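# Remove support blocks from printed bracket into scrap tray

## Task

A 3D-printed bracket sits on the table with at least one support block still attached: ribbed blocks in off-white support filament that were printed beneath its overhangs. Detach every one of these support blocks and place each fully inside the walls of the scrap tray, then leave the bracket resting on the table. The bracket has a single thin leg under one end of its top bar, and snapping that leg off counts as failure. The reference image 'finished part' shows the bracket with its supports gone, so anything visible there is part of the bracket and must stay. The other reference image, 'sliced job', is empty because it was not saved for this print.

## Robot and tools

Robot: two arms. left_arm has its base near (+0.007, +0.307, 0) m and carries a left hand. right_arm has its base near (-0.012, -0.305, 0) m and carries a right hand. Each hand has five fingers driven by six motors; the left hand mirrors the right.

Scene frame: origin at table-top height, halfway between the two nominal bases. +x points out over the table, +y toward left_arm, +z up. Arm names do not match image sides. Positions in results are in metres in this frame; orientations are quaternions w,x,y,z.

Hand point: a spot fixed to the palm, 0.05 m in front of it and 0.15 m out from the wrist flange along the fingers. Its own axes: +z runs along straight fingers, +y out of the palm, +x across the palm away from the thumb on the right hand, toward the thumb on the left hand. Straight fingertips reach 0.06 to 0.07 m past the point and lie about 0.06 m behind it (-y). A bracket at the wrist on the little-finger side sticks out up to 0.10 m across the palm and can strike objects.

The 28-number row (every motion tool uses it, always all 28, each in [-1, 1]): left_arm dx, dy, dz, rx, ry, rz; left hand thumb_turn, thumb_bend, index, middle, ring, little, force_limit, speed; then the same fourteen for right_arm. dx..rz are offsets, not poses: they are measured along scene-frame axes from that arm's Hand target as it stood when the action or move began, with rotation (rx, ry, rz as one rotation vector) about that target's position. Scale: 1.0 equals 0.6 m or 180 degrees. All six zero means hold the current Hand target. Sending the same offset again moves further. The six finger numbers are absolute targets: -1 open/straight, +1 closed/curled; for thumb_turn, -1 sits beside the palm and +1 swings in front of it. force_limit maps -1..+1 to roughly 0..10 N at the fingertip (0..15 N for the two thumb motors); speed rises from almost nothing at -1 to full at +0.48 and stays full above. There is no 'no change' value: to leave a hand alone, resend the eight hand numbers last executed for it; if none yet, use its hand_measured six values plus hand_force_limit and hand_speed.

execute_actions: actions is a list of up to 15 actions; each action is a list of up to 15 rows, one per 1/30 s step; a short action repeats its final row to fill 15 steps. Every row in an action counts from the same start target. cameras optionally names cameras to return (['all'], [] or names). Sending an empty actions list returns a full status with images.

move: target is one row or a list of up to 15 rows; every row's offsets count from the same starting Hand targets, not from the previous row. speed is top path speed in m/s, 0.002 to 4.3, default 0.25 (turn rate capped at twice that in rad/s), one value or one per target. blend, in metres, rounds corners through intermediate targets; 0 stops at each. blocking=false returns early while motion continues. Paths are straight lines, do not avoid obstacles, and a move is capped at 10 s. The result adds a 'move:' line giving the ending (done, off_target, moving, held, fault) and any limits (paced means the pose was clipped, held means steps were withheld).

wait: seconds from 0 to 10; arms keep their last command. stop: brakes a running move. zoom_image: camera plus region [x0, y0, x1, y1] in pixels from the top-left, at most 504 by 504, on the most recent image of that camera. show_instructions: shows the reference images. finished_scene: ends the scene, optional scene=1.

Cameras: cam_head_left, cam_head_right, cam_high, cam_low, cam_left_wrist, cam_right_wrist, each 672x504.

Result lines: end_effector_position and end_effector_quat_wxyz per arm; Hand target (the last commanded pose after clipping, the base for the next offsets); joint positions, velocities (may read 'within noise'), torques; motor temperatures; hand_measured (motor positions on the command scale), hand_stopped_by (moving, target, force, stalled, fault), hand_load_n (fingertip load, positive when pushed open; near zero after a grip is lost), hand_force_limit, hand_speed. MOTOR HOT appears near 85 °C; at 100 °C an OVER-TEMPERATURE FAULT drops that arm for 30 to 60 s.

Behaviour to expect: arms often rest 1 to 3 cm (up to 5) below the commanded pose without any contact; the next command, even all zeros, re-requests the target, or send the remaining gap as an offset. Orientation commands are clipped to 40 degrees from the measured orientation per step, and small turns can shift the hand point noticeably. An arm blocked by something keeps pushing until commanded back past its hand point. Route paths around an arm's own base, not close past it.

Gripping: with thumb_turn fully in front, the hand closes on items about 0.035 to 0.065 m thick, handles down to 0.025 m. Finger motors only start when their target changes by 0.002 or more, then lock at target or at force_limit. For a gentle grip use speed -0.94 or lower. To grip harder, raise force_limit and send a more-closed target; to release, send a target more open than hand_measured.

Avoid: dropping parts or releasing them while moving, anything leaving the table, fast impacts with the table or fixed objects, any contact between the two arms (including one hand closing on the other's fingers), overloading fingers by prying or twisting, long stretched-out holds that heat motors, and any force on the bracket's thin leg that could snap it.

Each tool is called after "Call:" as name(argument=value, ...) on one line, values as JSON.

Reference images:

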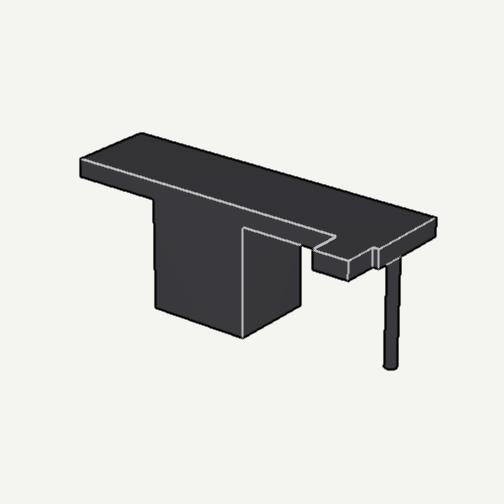

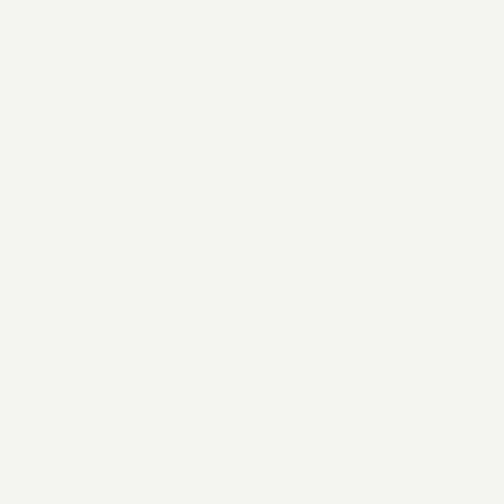

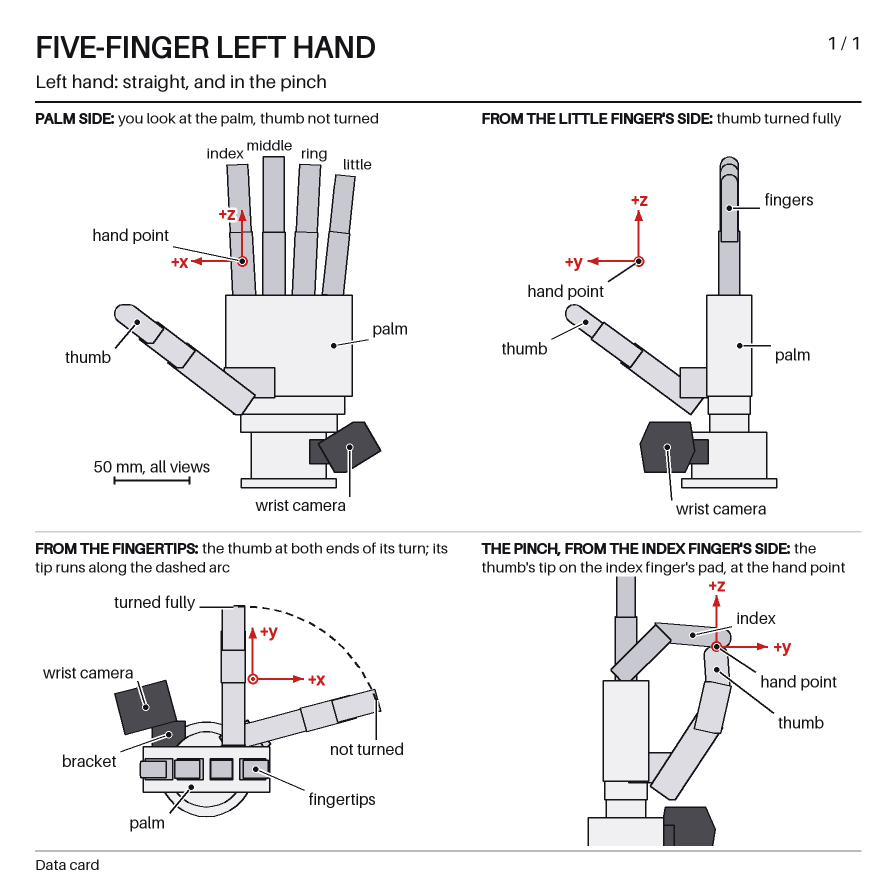

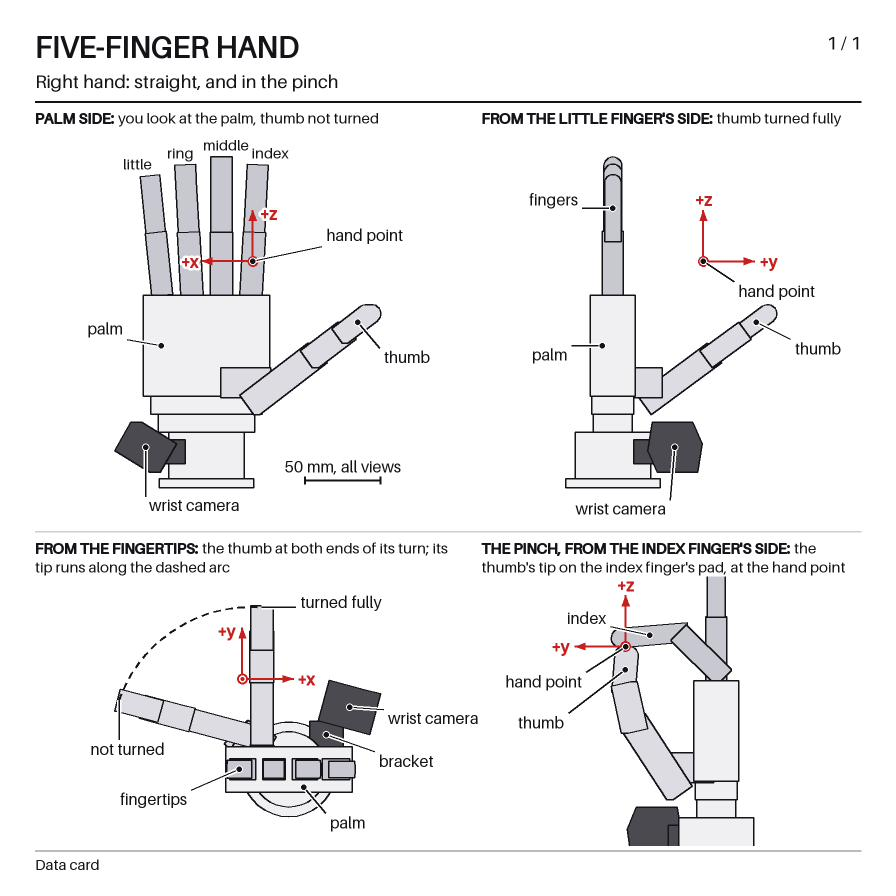

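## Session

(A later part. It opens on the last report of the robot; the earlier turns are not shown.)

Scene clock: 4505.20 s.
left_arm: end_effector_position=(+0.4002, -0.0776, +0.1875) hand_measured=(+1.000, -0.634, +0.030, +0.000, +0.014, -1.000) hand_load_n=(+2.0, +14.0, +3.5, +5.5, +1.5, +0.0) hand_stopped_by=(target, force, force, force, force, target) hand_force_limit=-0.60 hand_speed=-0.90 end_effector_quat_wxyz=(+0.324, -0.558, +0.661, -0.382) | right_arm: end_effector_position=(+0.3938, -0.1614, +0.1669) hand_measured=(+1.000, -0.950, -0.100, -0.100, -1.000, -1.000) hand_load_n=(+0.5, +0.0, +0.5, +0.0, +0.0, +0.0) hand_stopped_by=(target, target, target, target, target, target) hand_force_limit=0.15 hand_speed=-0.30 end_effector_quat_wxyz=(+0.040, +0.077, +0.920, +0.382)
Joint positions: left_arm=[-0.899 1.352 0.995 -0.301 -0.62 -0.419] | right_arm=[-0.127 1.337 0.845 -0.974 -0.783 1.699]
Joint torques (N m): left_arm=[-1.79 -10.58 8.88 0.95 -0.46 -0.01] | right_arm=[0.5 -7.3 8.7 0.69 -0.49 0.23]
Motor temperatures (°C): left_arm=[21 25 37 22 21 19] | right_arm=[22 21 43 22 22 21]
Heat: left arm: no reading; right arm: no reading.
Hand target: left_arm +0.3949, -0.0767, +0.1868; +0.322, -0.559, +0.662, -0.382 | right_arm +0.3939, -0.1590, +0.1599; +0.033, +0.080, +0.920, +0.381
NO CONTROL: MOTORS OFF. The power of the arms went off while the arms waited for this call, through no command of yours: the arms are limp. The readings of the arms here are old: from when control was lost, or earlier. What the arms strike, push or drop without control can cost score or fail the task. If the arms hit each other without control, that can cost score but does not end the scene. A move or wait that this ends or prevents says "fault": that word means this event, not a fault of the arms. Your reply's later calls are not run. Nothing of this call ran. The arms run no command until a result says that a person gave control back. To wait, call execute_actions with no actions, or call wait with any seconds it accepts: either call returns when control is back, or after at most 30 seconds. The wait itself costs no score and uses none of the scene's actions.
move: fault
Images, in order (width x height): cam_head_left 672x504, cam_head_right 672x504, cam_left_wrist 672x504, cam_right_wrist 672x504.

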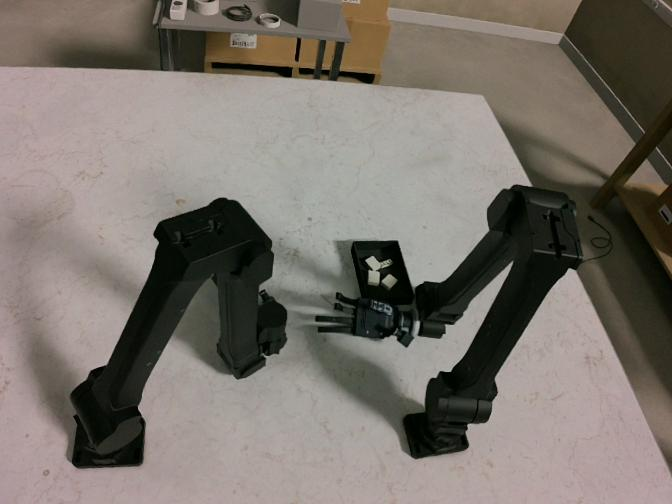

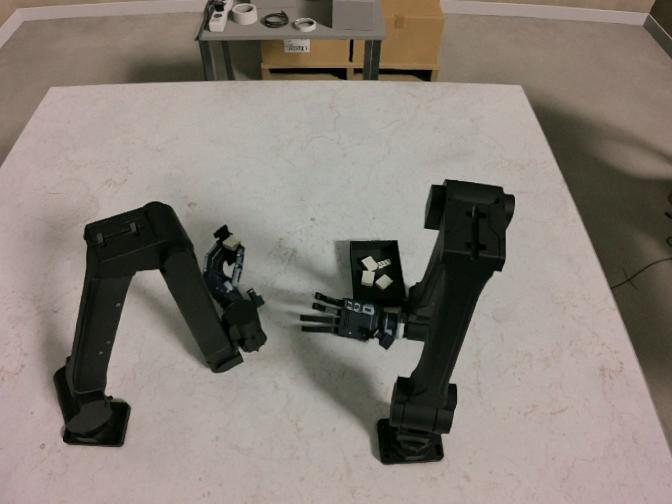

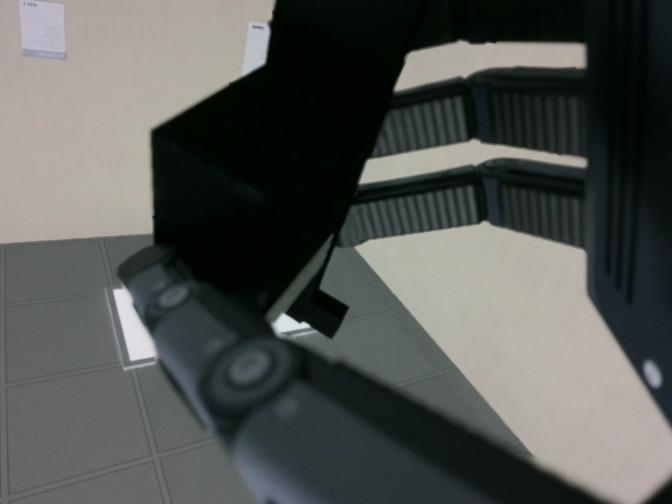

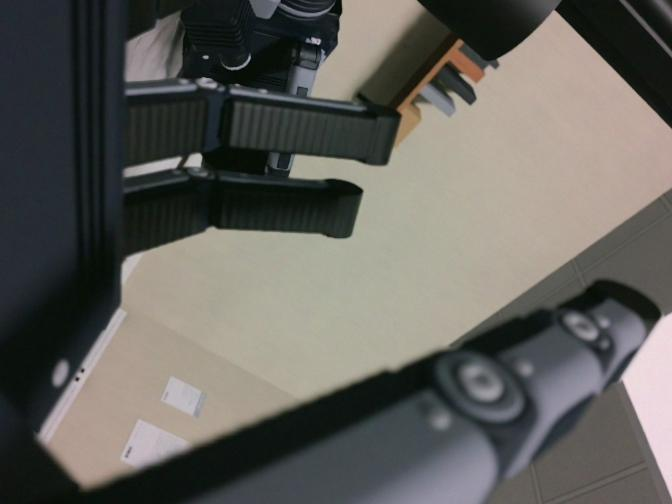

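Call:
zoom_image(camera="cam_head_right", region=[190, 210, 290, 310])

Call:
zoom_image(camera="cam_head_left", region=[330, 220, 450, 340])

Call:
execute_actions(actions=[])

Scaled by 5.040 from the camera's 672x504 image, which has a finer 960x720 frame.

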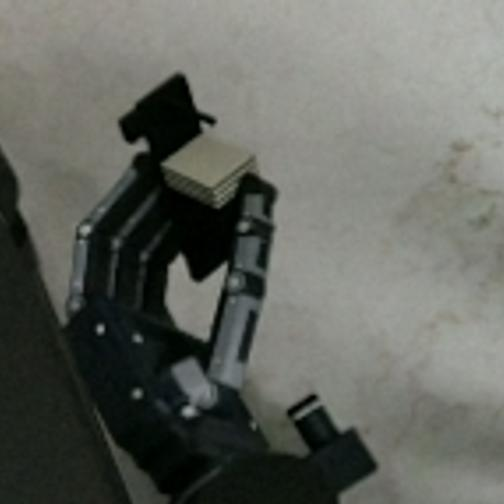

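Scaled by 4.200 from the camera's 672x504 image, which has a finer 960x720 frame.

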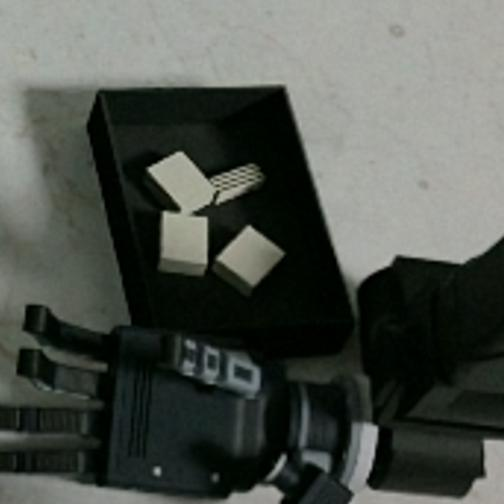

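Scene clock: 4513.67 s.
left_arm: end_effector_position=(+0.3764, +0.0763, +0.1130) hand_measured=(+1.000, -0.712, +0.054, +0.040, +0.014, -1.000) hand_load_n=(-0.5, +7.5, +2.0, +3.5, +0.5, +0.5) hand_stopped_by=(target, force, force, force, force, target) hand_force_limit=-0.60 hand_speed=-0.90 end_effector_quat_wxyz=(+0.006, +0.603, +0.370, +0.707) | right_arm: end_effector_position=(+0.2591, -0.1526, +0.1042) hand_measured=(+1.000, -0.950, -0.100, -0.100, -1.000, -1.000) hand_load_n=(+0.0, +0.0, +0.0, +0.0, +0.0, +0.0) hand_stopped_by=(target, target, target, target, target, target) hand_force_limit=0.15 hand_speed=-0.30 end_effector_quat_wxyz=(+0.223, -0.113, +0.700, +0.669)
Joint positions: left_arm=[-1.015 2.064 0.542 1.584 -1.558 -2.068] | right_arm=[-0.208 1.784 0.407 -0.167 -1.566 1.115]
Joint velocities: within noise
Joint torques (N m): left_arm=[-1.2 -9.76 0.98 0.83 -0.05 0.03] | right_arm=[-0.09 -7.18 1.68 0.06 -0.73 0.13]
Motor temperatures (°C): left_arm=[21 25 35 22 21 19] | right_arm=[22 21 40 22 22 21]
Heat: left arm: hottest elbow 35 °C; right arm: hottest elbow 40 °C.
Hand target: left_arm +0.3763, +0.0765, +0.1079; +0.001, +0.605, +0.365, +0.707 | right_arm +0.2586, -0.1524, +0.1016; +0.220, -0.109, +0.701, +0.670
CONTROL GIVEN BACK BY A PERSON. The power is on again. The arms hold where they came to rest, not your last command. The arms may rest on the table, on a part, on each other or against the robot's own body, stand at a joint limit or lie folded up, and parts may have moved. Move slowly at first; if an arm does not follow, try another direction. If the arms lie or press on each other, first move them apart, starting from their current pose. A hard hit or press between them can end the scene. Commands run again from your next reply on.

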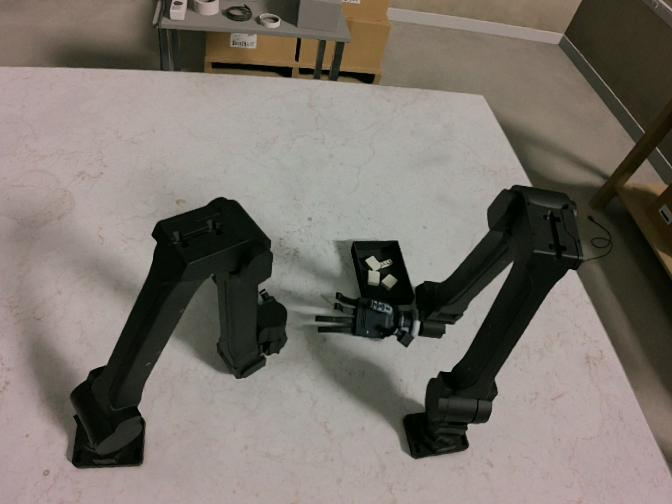

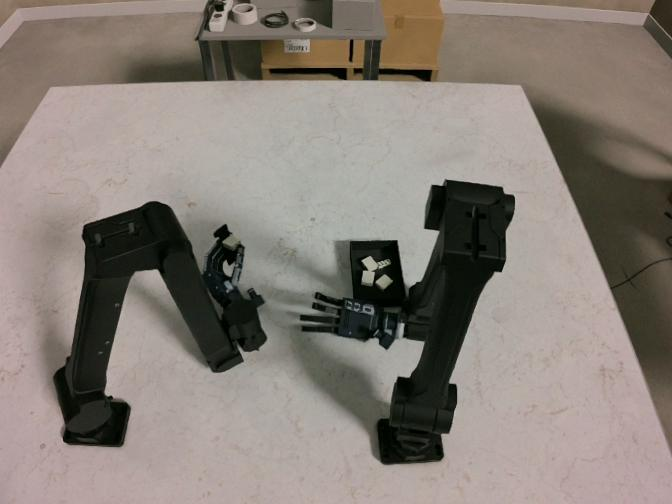

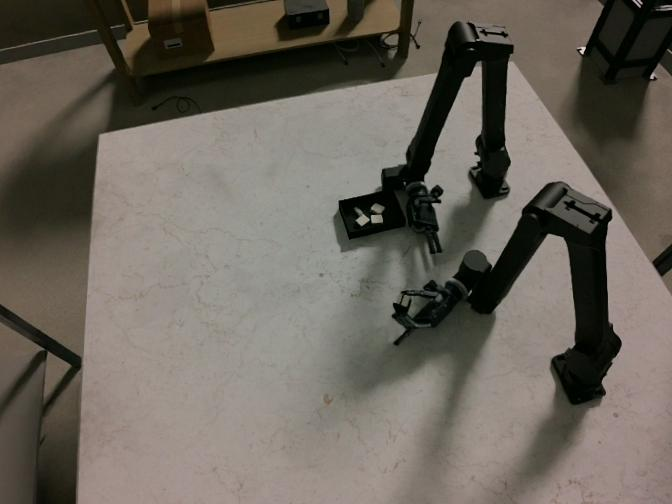

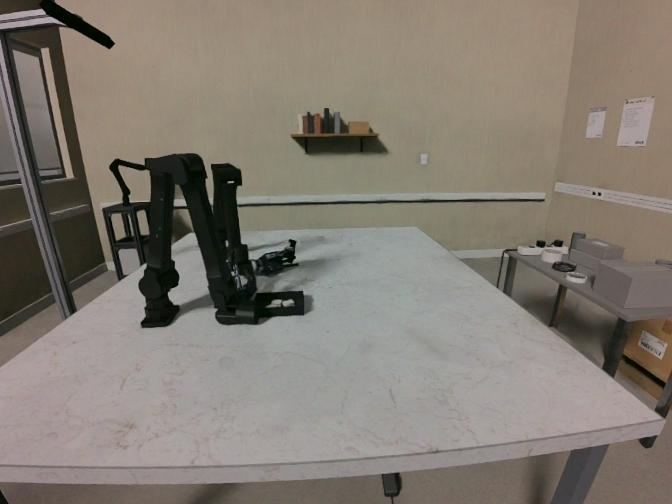

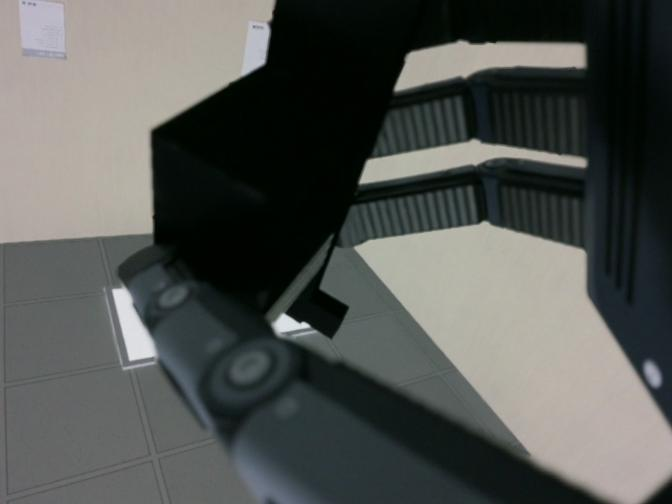

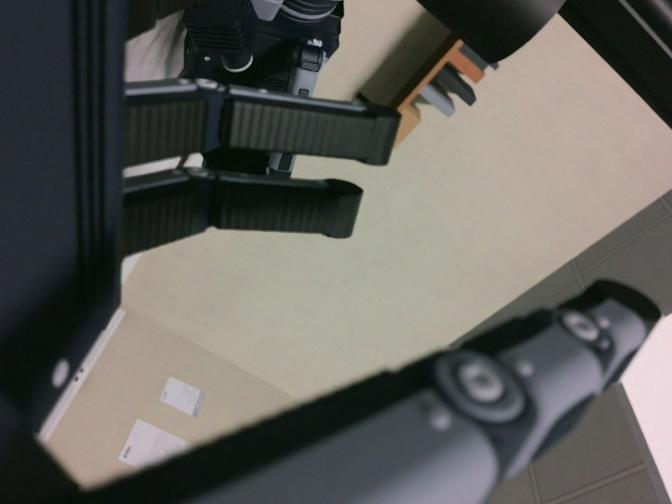

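Call:
zoom_image(camera="cam_high", region=[370, 260, 490, 360])

Call:
zoom_image(camera="cam_left_wrist", region=[120, 60, 420, 400])

Call:
zoom_image(camera="cam_low", region=[200, 220, 340, 340])

Scaled by 4.200 from the camera's 672x504 image, which has a finer 960x720 frame.

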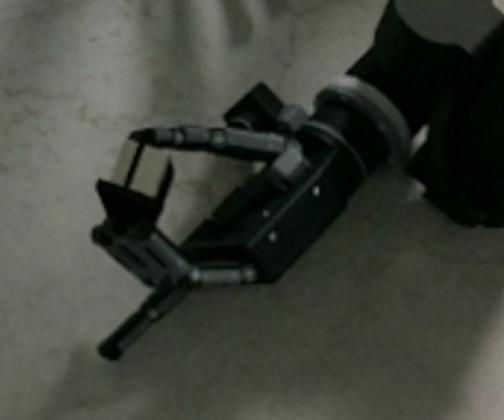

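Scaled by 1.482 from the camera's 672x504 image, which has a finer 960x720 frame.

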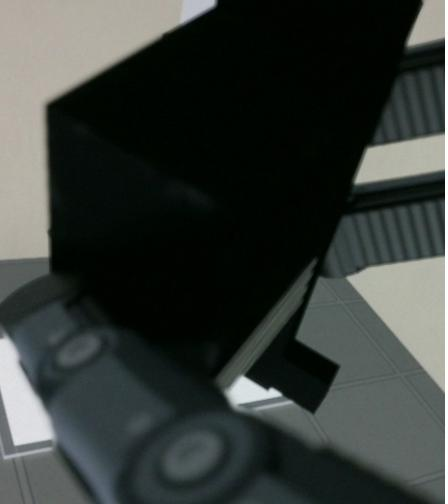

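Scaled by 3.600 from the camera's 672x504 image, which has a finer 960x720 frame.

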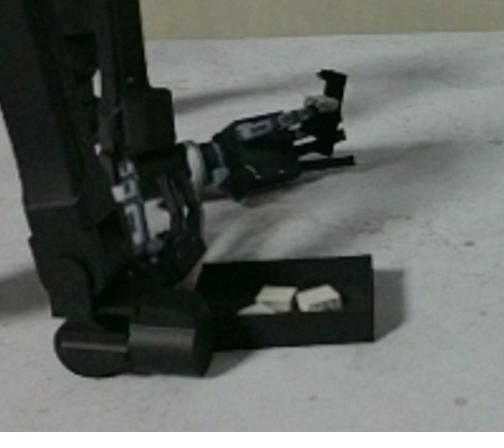

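Call:
move(target=[0,0,0,0,0,0,1,-0.6,0.2,0.2,0.2,-1,-0.6,-0.9,0,0,0.1,0,0,0,1,-0.95,-0.1,-0.1,-1,-1,0.15,-0.3], speed=0.04, cameras=["cam_head_left", "cam_head_right", "cam_low"])

Scene clock: 4532.53 s.
left_arm: end_effector_position=(+0.3764, +0.0763, +0.1130) hand_measured=(+1.000, -0.712, +0.054, +0.040, +0.014, -1.000) hand_load_n=(-0.5, +7.5, +1.5, +3.5, +0.0, +0.0) hand_stopped_by=(target, force, force, force, force, target) hand_force_limit=-0.60 hand_speed=-0.90 end_effector_quat_wxyz=(+0.006, +0.603, +0.370, +0.707) | right_arm: end_effector_position=(+0.2598, -0.1527, +0.1621) hand_measured=(+1.000, -0.950, -0.100, -0.100, -1.000, -1.000) hand_load_n=(+0.0, -0.5, +0.0, +0.0, +0.0, +0.0) hand_stopped_by=(target, target, target, target, target, target) hand_force_limit=0.15 hand_speed=-0.30 end_effector_quat_wxyz=(+0.228, -0.117, +0.699, +0.668)
Joint positions: left_arm=[-1.015 2.064 0.542 1.584 -1.558 -2.068] | right_arm=[-0.208 1.516 0.398 -0.326 -1.566 1.202]
Joint torques (N m): left_arm=[-1.2 -9.82 0.98 0.77 -0.06 0.01] | right_arm=[-0.09 -6.83 3.95 -0.2 -0.72 0.26]
Heat: left arm: hottest elbow 34 °C; right arm: hottest elbow 38 °C.
Hand target: left_arm +0.3763, +0.0765, +0.1079; +0.001, +0.605, +0.365, +0.707 | right_arm +0.2586, -0.1524, +0.1616; +0.220, -0.109, +0.701, +0.670
Off the commanded pose: left_arm 0.005 m, 1 deg | right_arm 0.001 m, 1 deg.
CONTROL GIVEN BACK BY A PERSON, as an earlier result said. Commands run again.
joint read past its limit (left arm) — joint 4 (wrist pitch), upper limit.
joint read past its limit (right arm) — joint 5 (wrist yaw), lower limit.
joint sent to its limit (right arm) — joint 5 (wrist yaw), lower limit. The joint targets still meet the commanded pose.
move: done
Images, in order (width x height): cam_head_left 672x504, cam_head_right 672x504, cam_low 672x504.

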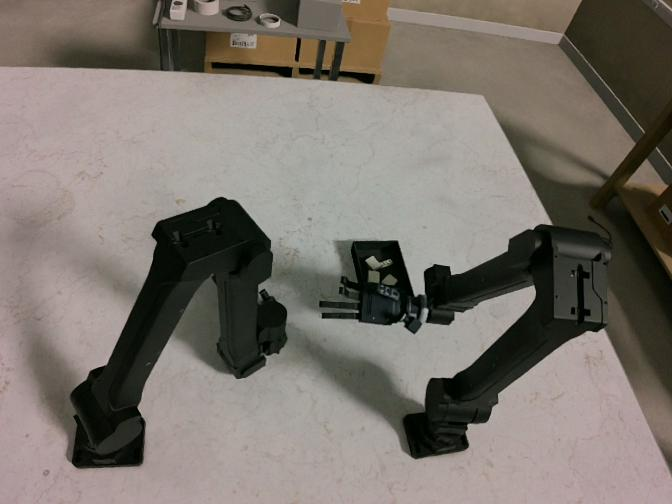

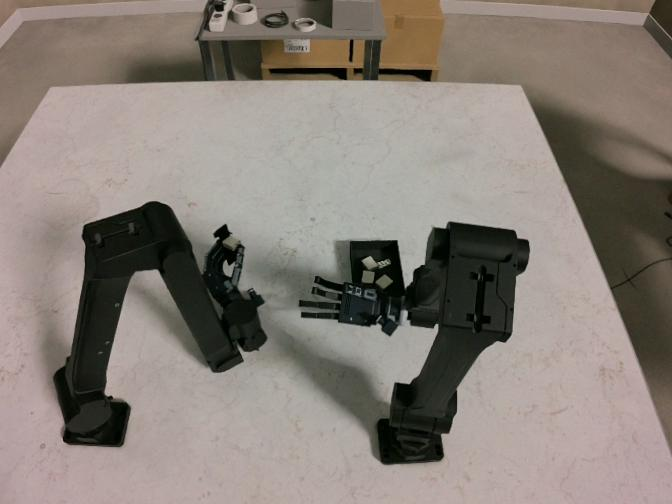

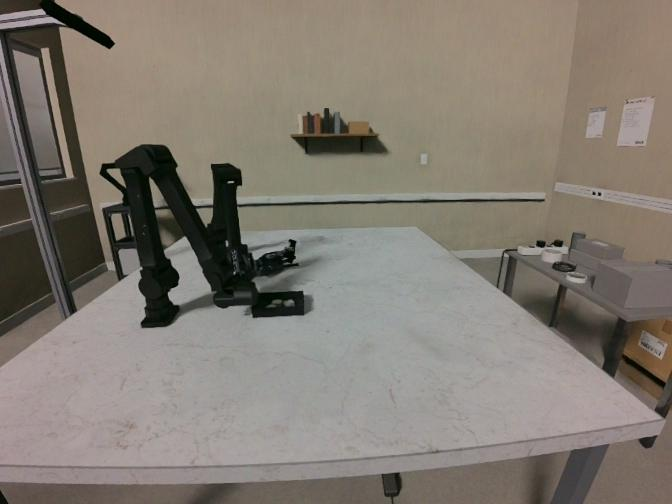

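Call:
move(target=[0,0,0.0667,0,0,0,1,-0.6,0.2,0.2,0.2,-1,-0.6,-0.9,0.05,-0.05,0.13,0,0,0,1,-0.95,-0.1,-0.1,-1,-1,0.15,-0.3], speed=0.04, cameras=["cam_head_left", "cam_head_right", "cam_left_wrist"])

Call:
zoom_image(camera="cam_head_right", region=[180, 200, 290, 310])

Scene clock: 4574.93 s.
left_arm: end_effector_position=(+0.3773, +0.0747, +0.1475) hand_measured=(+1.000, -0.712, +0.054, +0.040, +0.014, -1.000) hand_load_n=(-0.5, +7.5, +1.5, +3.5, +0.0, +0.0) hand_stopped_by=(target, force, force, force, force, target) hand_force_limit=-0.60 hand_speed=-0.90 end_effector_quat_wxyz=(+0.007, +0.602, +0.370, +0.708) | right_arm: end_effector_position=(+0.2780, -0.1767, +0.2297) hand_measured=(+1.000, -0.950, -0.100, -0.100, -1.000, -1.000) hand_load_n=(-0.5, +0.0, +0.0, +0.0, +0.0, +0.0) hand_stopped_by=(target, target, target, target, target, target) hand_force_limit=0.15 hand_speed=-0.30 end_effector_quat_wxyz=(+0.240, -0.074, +0.705, +0.663)
Joint positions: left_arm=[-1.015 1.952 0.529 1.562 -1.558 -1.993] | right_arm=[-0.288 1.264 0.456 -0.583 -1.566 1.299]
Joint torques (N m): left_arm=[-1.2 -10.99 1.06 0.62 0.02 0.11] | right_arm=[-0.67 -5.42 10.3 -0.12 -0.72 0.2]
Heat: left arm: hottest elbow 33 °C; right arm: hottest elbow 36 °C.
Hand target: left_arm +0.3763, +0.0765, +0.1479; +0.001, +0.605, +0.365, +0.707 | right_arm +0.2886, -0.1824, +0.2396; +0.220, -0.109, +0.701, +0.670
Off the commanded pose: left_arm 0.002 m, 1 deg | right_arm 0.016 m, 5 deg.
joint read past its limit (right arm) — joint 5 (wrist yaw), lower limit.
joint sent to its limit (right arm) — joint 5 (wrist yaw), lower limit. The joint targets are off in orientation, not in position.
move: off_target (right_arm)
Images, in order (width x height): cam_head_left 672x504, cam_head_right 672x504, cam_left_wrist 672x504.

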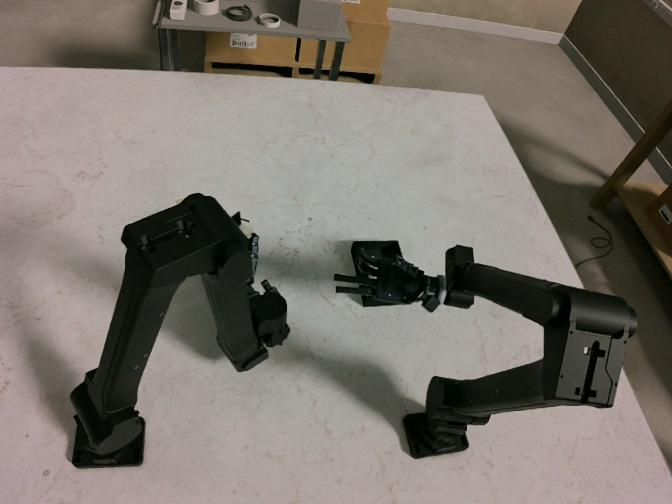

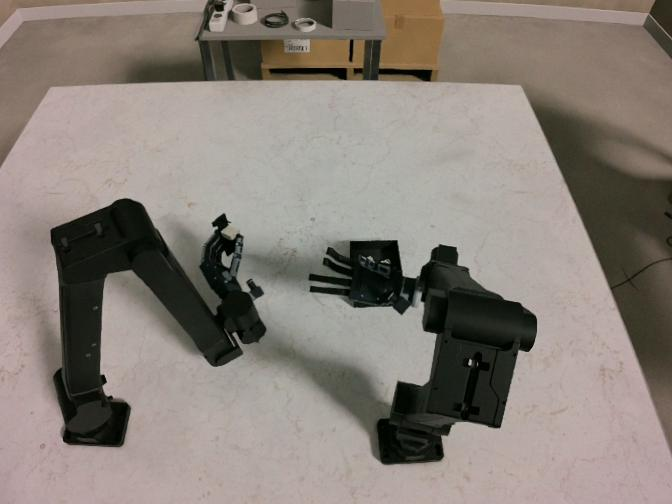

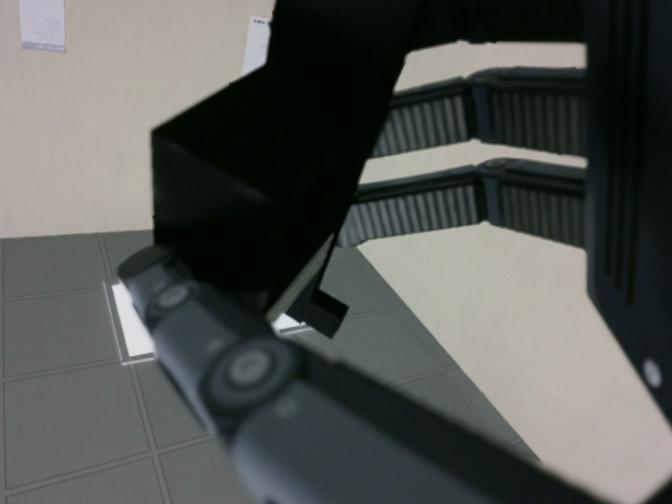

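Scaled by 4.582 from the camera's 672x504 image, which has a finer 960x720 frame.

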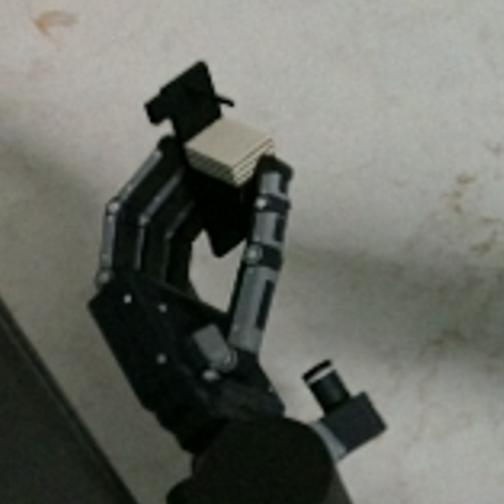

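Call:
move(target=[[0,0,0.1,0.15,0.05,-0.07,1,-0.6,0.2,0.2,0.2,-1,-0.6,-0.9,0,0,0,0,0,0,1,-0.95,-0.1,-0.1,-1,-1,0.15,-0.3],[0,0,0.133,0.329,0.115,-0.154,1,-0.6,0.2,0.2,0.2,-1,-0.6,-0.9,0,0,0,0,0,0,1,-0.95,-0.1,-0.1,-1,-1,0.15,-0.3]], speed=0.12, blend=0.01, cameras=["cam_head_left", "cam_head_right", "cam_left_wrist"])

Scene clock: 4593.60 s.
left_arm: end_effector_position=(+0.3698, +0.0778, +0.2125) hand_measured=(+1.000, -0.712, +0.054, +0.040, +0.014, -1.000) hand_load_n=(-0.5, +7.5, +1.5, +3.5, +0.0, +0.0) hand_stopped_by=(target, force, force, force, force, target) hand_force_limit=-0.60 hand_speed=-0.90 end_effector_quat_wxyz=(-0.195, +0.708, -0.188, +0.652) | right_arm: end_effector_position=(+0.2780, -0.1767, +0.2296) hand_measured=(+1.000, -0.950, -0.100, -0.100, -1.000, -1.000) hand_load_n=(+0.0, +0.0, +0.0, +0.5, +0.0, +0.0) hand_stopped_by=(target, target, target, target, target, target) hand_force_limit=0.15 hand_speed=-0.30 end_effector_quat_wxyz=(+0.238, -0.072, +0.705, +0.664)
Joint positions: left_arm=[-0.782 0.987 0.294 0.585 -0.811 -1.1] | right_arm=[-0.288 1.264 0.456 -0.589 -1.566 1.299]
Joint torques (N m): left_arm=[-0.5 -3.19 10.35 1.21 -0.07 0.12] | right_arm=[-0.73 -5.36 10.4 -0.17 -0.72 0.15]
Heat: left arm: hottest elbow 33 °C; right arm: hottest elbow 37 °C.
Hand target: left_arm +0.3763, +0.0765, +0.2277; -0.195, +0.704, -0.180, +0.659 | right_arm +0.2886, -0.1824, +0.2396; +0.220, -0.109, +0.701, +0.670
Off the commanded pose: left_arm 0.016 m, 1 deg | right_arm 0.016 m, 5 deg.
joint read past its limit (right arm) — joint 5 (wrist yaw), lower limit.
joint sent to its limit (right arm) — joint 5 (wrist yaw), lower limit. The joint targets are off in orientation, not in position.
move: off_target (left_arm, right_arm)
Images, in order (width x height): cam_head_left 672x504, cam_head_right 672x504, cam_left_wrist 672x504.

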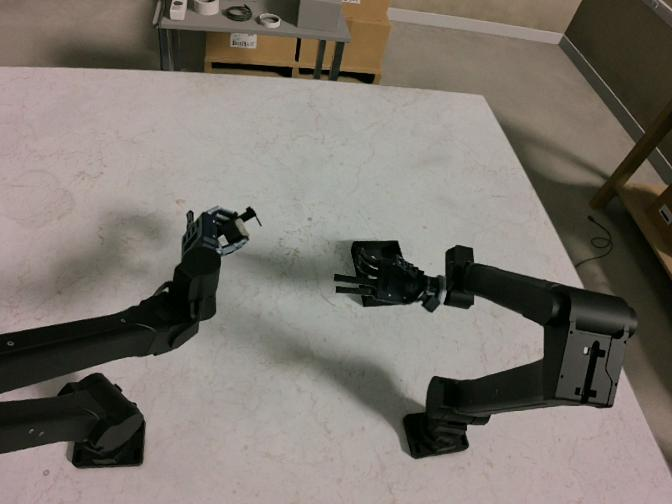

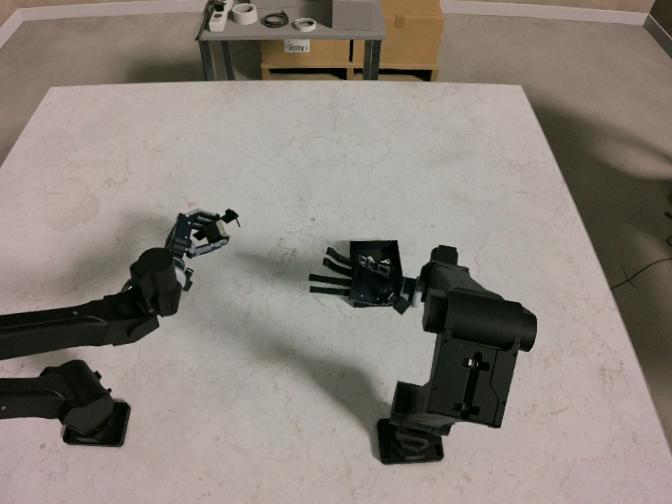

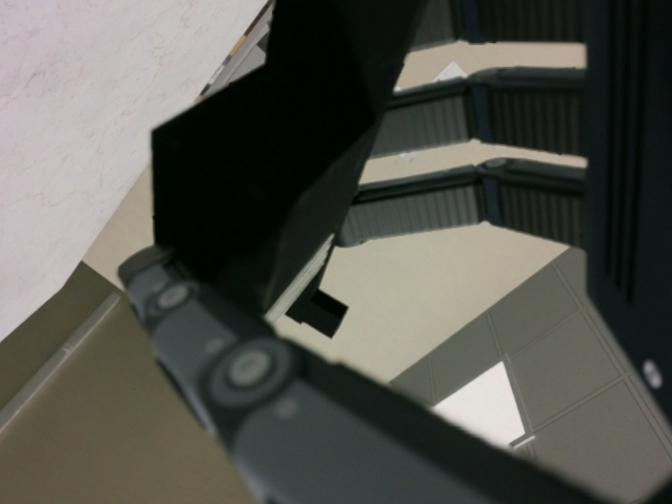

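Call:
move(target=[[0,0,0,0,0,0,1,-0.6,0.2,0.2,0.2,-1,-0.6,-0.9,0.0877,-0.03,0,-0.1082,0.0905,-0.0312,1,-0.95,-0.1,-0.1,-1,-1,0.15,-0.3],[0,0,0,0,0,0,1,-0.6,0.2,0.2,0.2,-1,-0.6,-0.9,0.1753,-0.01,-0.116,-0.2163,0.181,-0.0625,1,-0.95,-0.1,-0.1,-1,-1,0.15,-0.3]], speed=0.12, blend=0.01, cameras=["cam_head_left", "cam_head_right"])

Scene clock: 4612.80 s.
left_arm: end_effector_position=(+0.3698, +0.0778, +0.2124) hand_measured=(+1.000, -0.712, +0.054, +0.040, +0.014, -1.000) hand_load_n=(+0.0, +7.5, +2.0, +3.5, +0.0, +0.0) hand_stopped_by=(target, force, force, force, force, target) hand_force_limit=-0.60 hand_speed=-0.90 end_effector_quat_wxyz=(-0.195, +0.708, -0.188, +0.652) | right_arm: end_effector_position=(+0.3767, -0.1881, +0.1612) hand_measured=(+1.000, -0.950, -0.100, -0.100, -1.000, -1.000) hand_load_n=(+0.0, +0.0, +0.5, +0.0, +0.0, +0.0) hand_stopped_by=(target, target, target, target, target, target) hand_force_limit=0.15 hand_speed=-0.30 end_effector_quat_wxyz=(+0.020, +0.085, +0.919, +0.383)
Joint positions: left_arm=[-0.782 0.987 0.294 0.585 -0.811 -1.099] | right_arm=[-0.211 1.343 0.839 -1.09 -0.788 1.579]
Joint torques (N m): left_arm=[-0.56 -3.6 10.35 1.11 -0.08 0.12] | right_arm=[0.44 -6.83 12.6 0.43 -0.48 0.23]
Heat: left arm: hottest elbow 34 °C; right arm: hottest elbow 38 °C.
Hand target: left_arm +0.3763, +0.0765, +0.2276; -0.195, +0.704, -0.180, +0.659 | right_arm +0.3937, -0.1883, +0.1700; +0.033, +0.080, +0.921, +0.381
Off the commanded pose: left_arm 0.017 m, 1 deg | right_arm 0.019 m, 2 deg.
move: off_target (left_arm, right_arm)
Images, in order (width x height): cam_head_left 672x504, cam_head_right 672x504.

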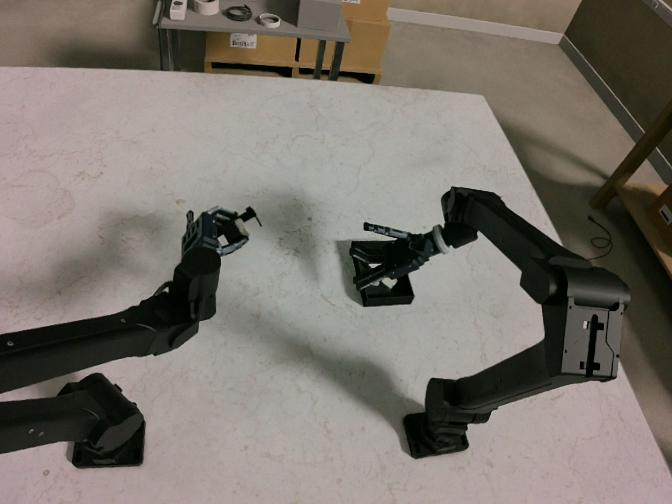

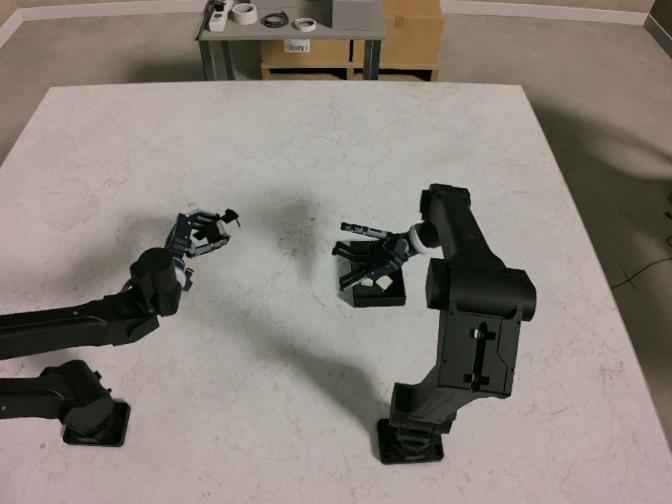

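Call:
move(target=[0.0228,-0.13,-0.01,0.328,0.115,-0.154,1,-0.6,0.2,0.2,0.2,-1,-0.6,-0.9,0,0,0,0,0,0,1,-0.95,-0.1,-0.1,-1,-1,0.15,-0.3], speed=0.12, cameras=["cam_head_left", "cam_head_right", "cam_left_wrist", "cam_right_wrist"])

Call:
zoom_image(camera="cam_head_right", region=[200, 150, 320, 270])

Scene clock: 4623.00 s.
left_arm: end_effector_position=(+0.3784, +0.0156, +0.1935) hand_measured=(+1.000, -0.712, +0.054, +0.040, +0.014, -1.000) hand_load_n=(+0.0, +7.5, +2.0, +3.5, +0.0, +0.0) hand_stopped_by=(target, force, force, force, force, target) hand_force_limit=-0.60 hand_speed=-0.90 end_effector_quat_wxyz=(+0.321, -0.566, +0.667, -0.364) | right_arm: end_effector_position=(+0.3767, -0.1881, +0.1611) hand_measured=(+1.000, -0.950, -0.100, -0.100, -1.000, -1.000) hand_load_n=(+0.0, +0.0, +0.0, +0.0, +0.0, +0.0) hand_stopped_by=(target, target, target, target, target, target) hand_force_limit=0.15 hand_speed=-0.30 end_effector_quat_wxyz=(+0.020, +0.085, +0.919, +0.383)
Joint positions: left_arm=[-0.779 1.126 0.839 -0.373 -0.528 -0.353] | right_arm=[-0.211 1.343 0.839 -1.09 -0.788 1.579]
Joint torques (N m): left_arm=[-1.85 -5.77 15.19 0.99 -0.26 0.17] | right_arm=[0.44 -6.83 12.6 0.42 -0.47 0.23]
Heat: left arm: hottest elbow 35 °C; right arm: hottest elbow 38 °C.
Hand target: left_arm +0.3900, -0.0015, +0.2216; +0.322, -0.558, +0.662, -0.382 | right_arm +0.3937, -0.1884, +0.1700; +0.033, +0.080, +0.921, +0.381
Off the commanded pose: left_arm 0.035 m, 2 deg | right_arm 0.019 m, 2 deg.
move: off_target (left_arm, right_arm)
Images, in order (width x height): cam_head_left 672x504, cam_head_right 672x504, cam_left_wrist 672x504, cam_right_wrist 672x504.

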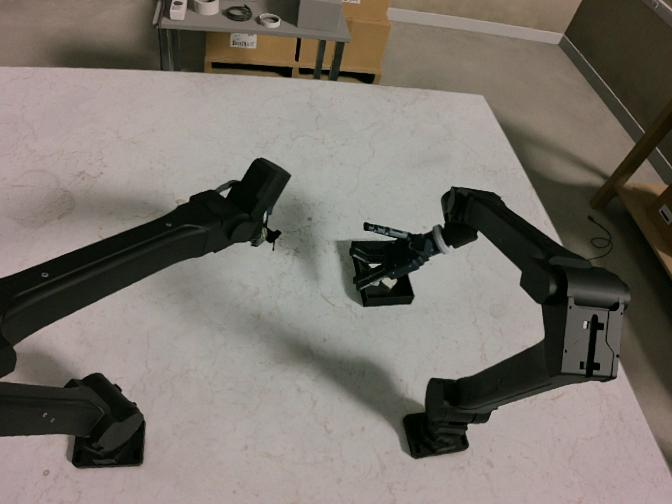

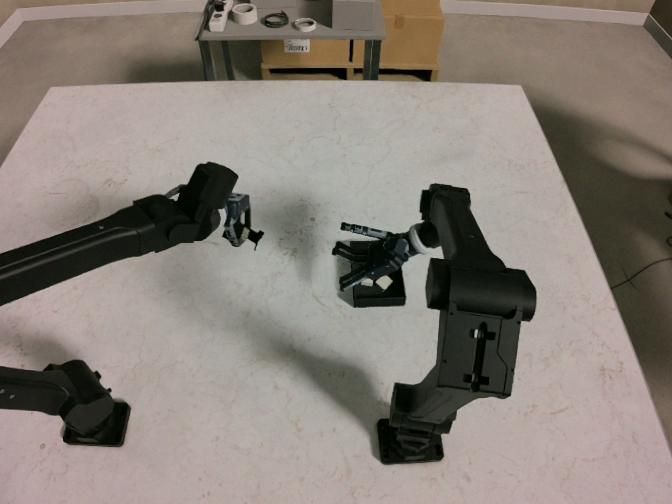

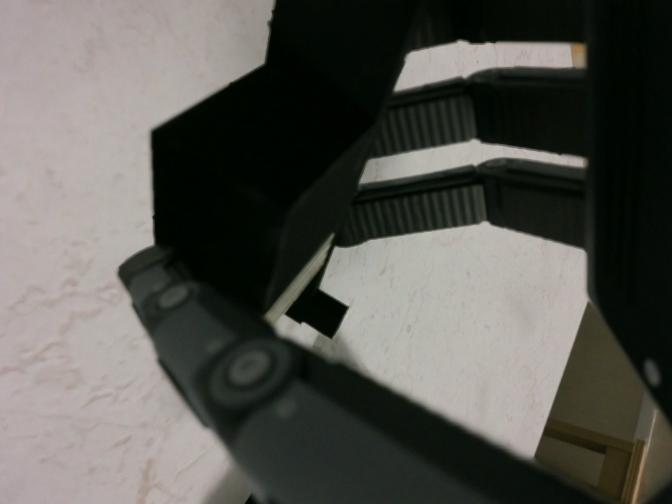

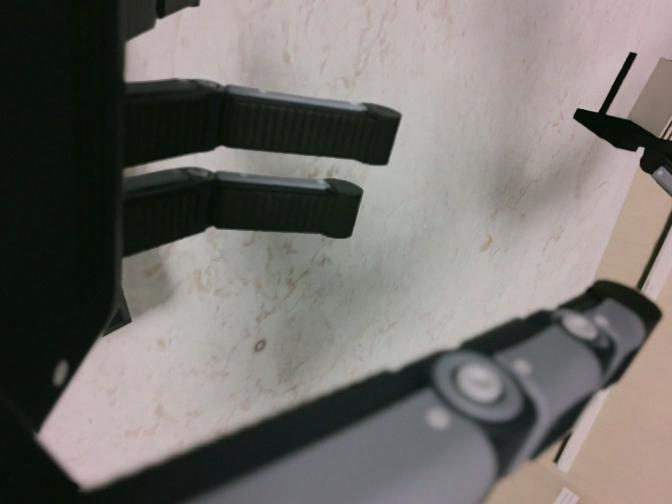

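Scaled by 4.200 from the camera's 672x504 image, which has a finer 960x720 frame.

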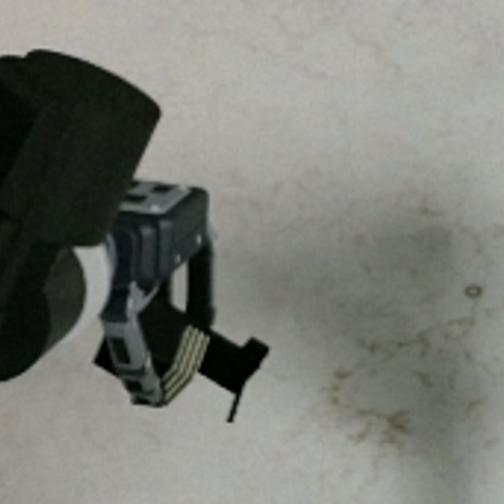

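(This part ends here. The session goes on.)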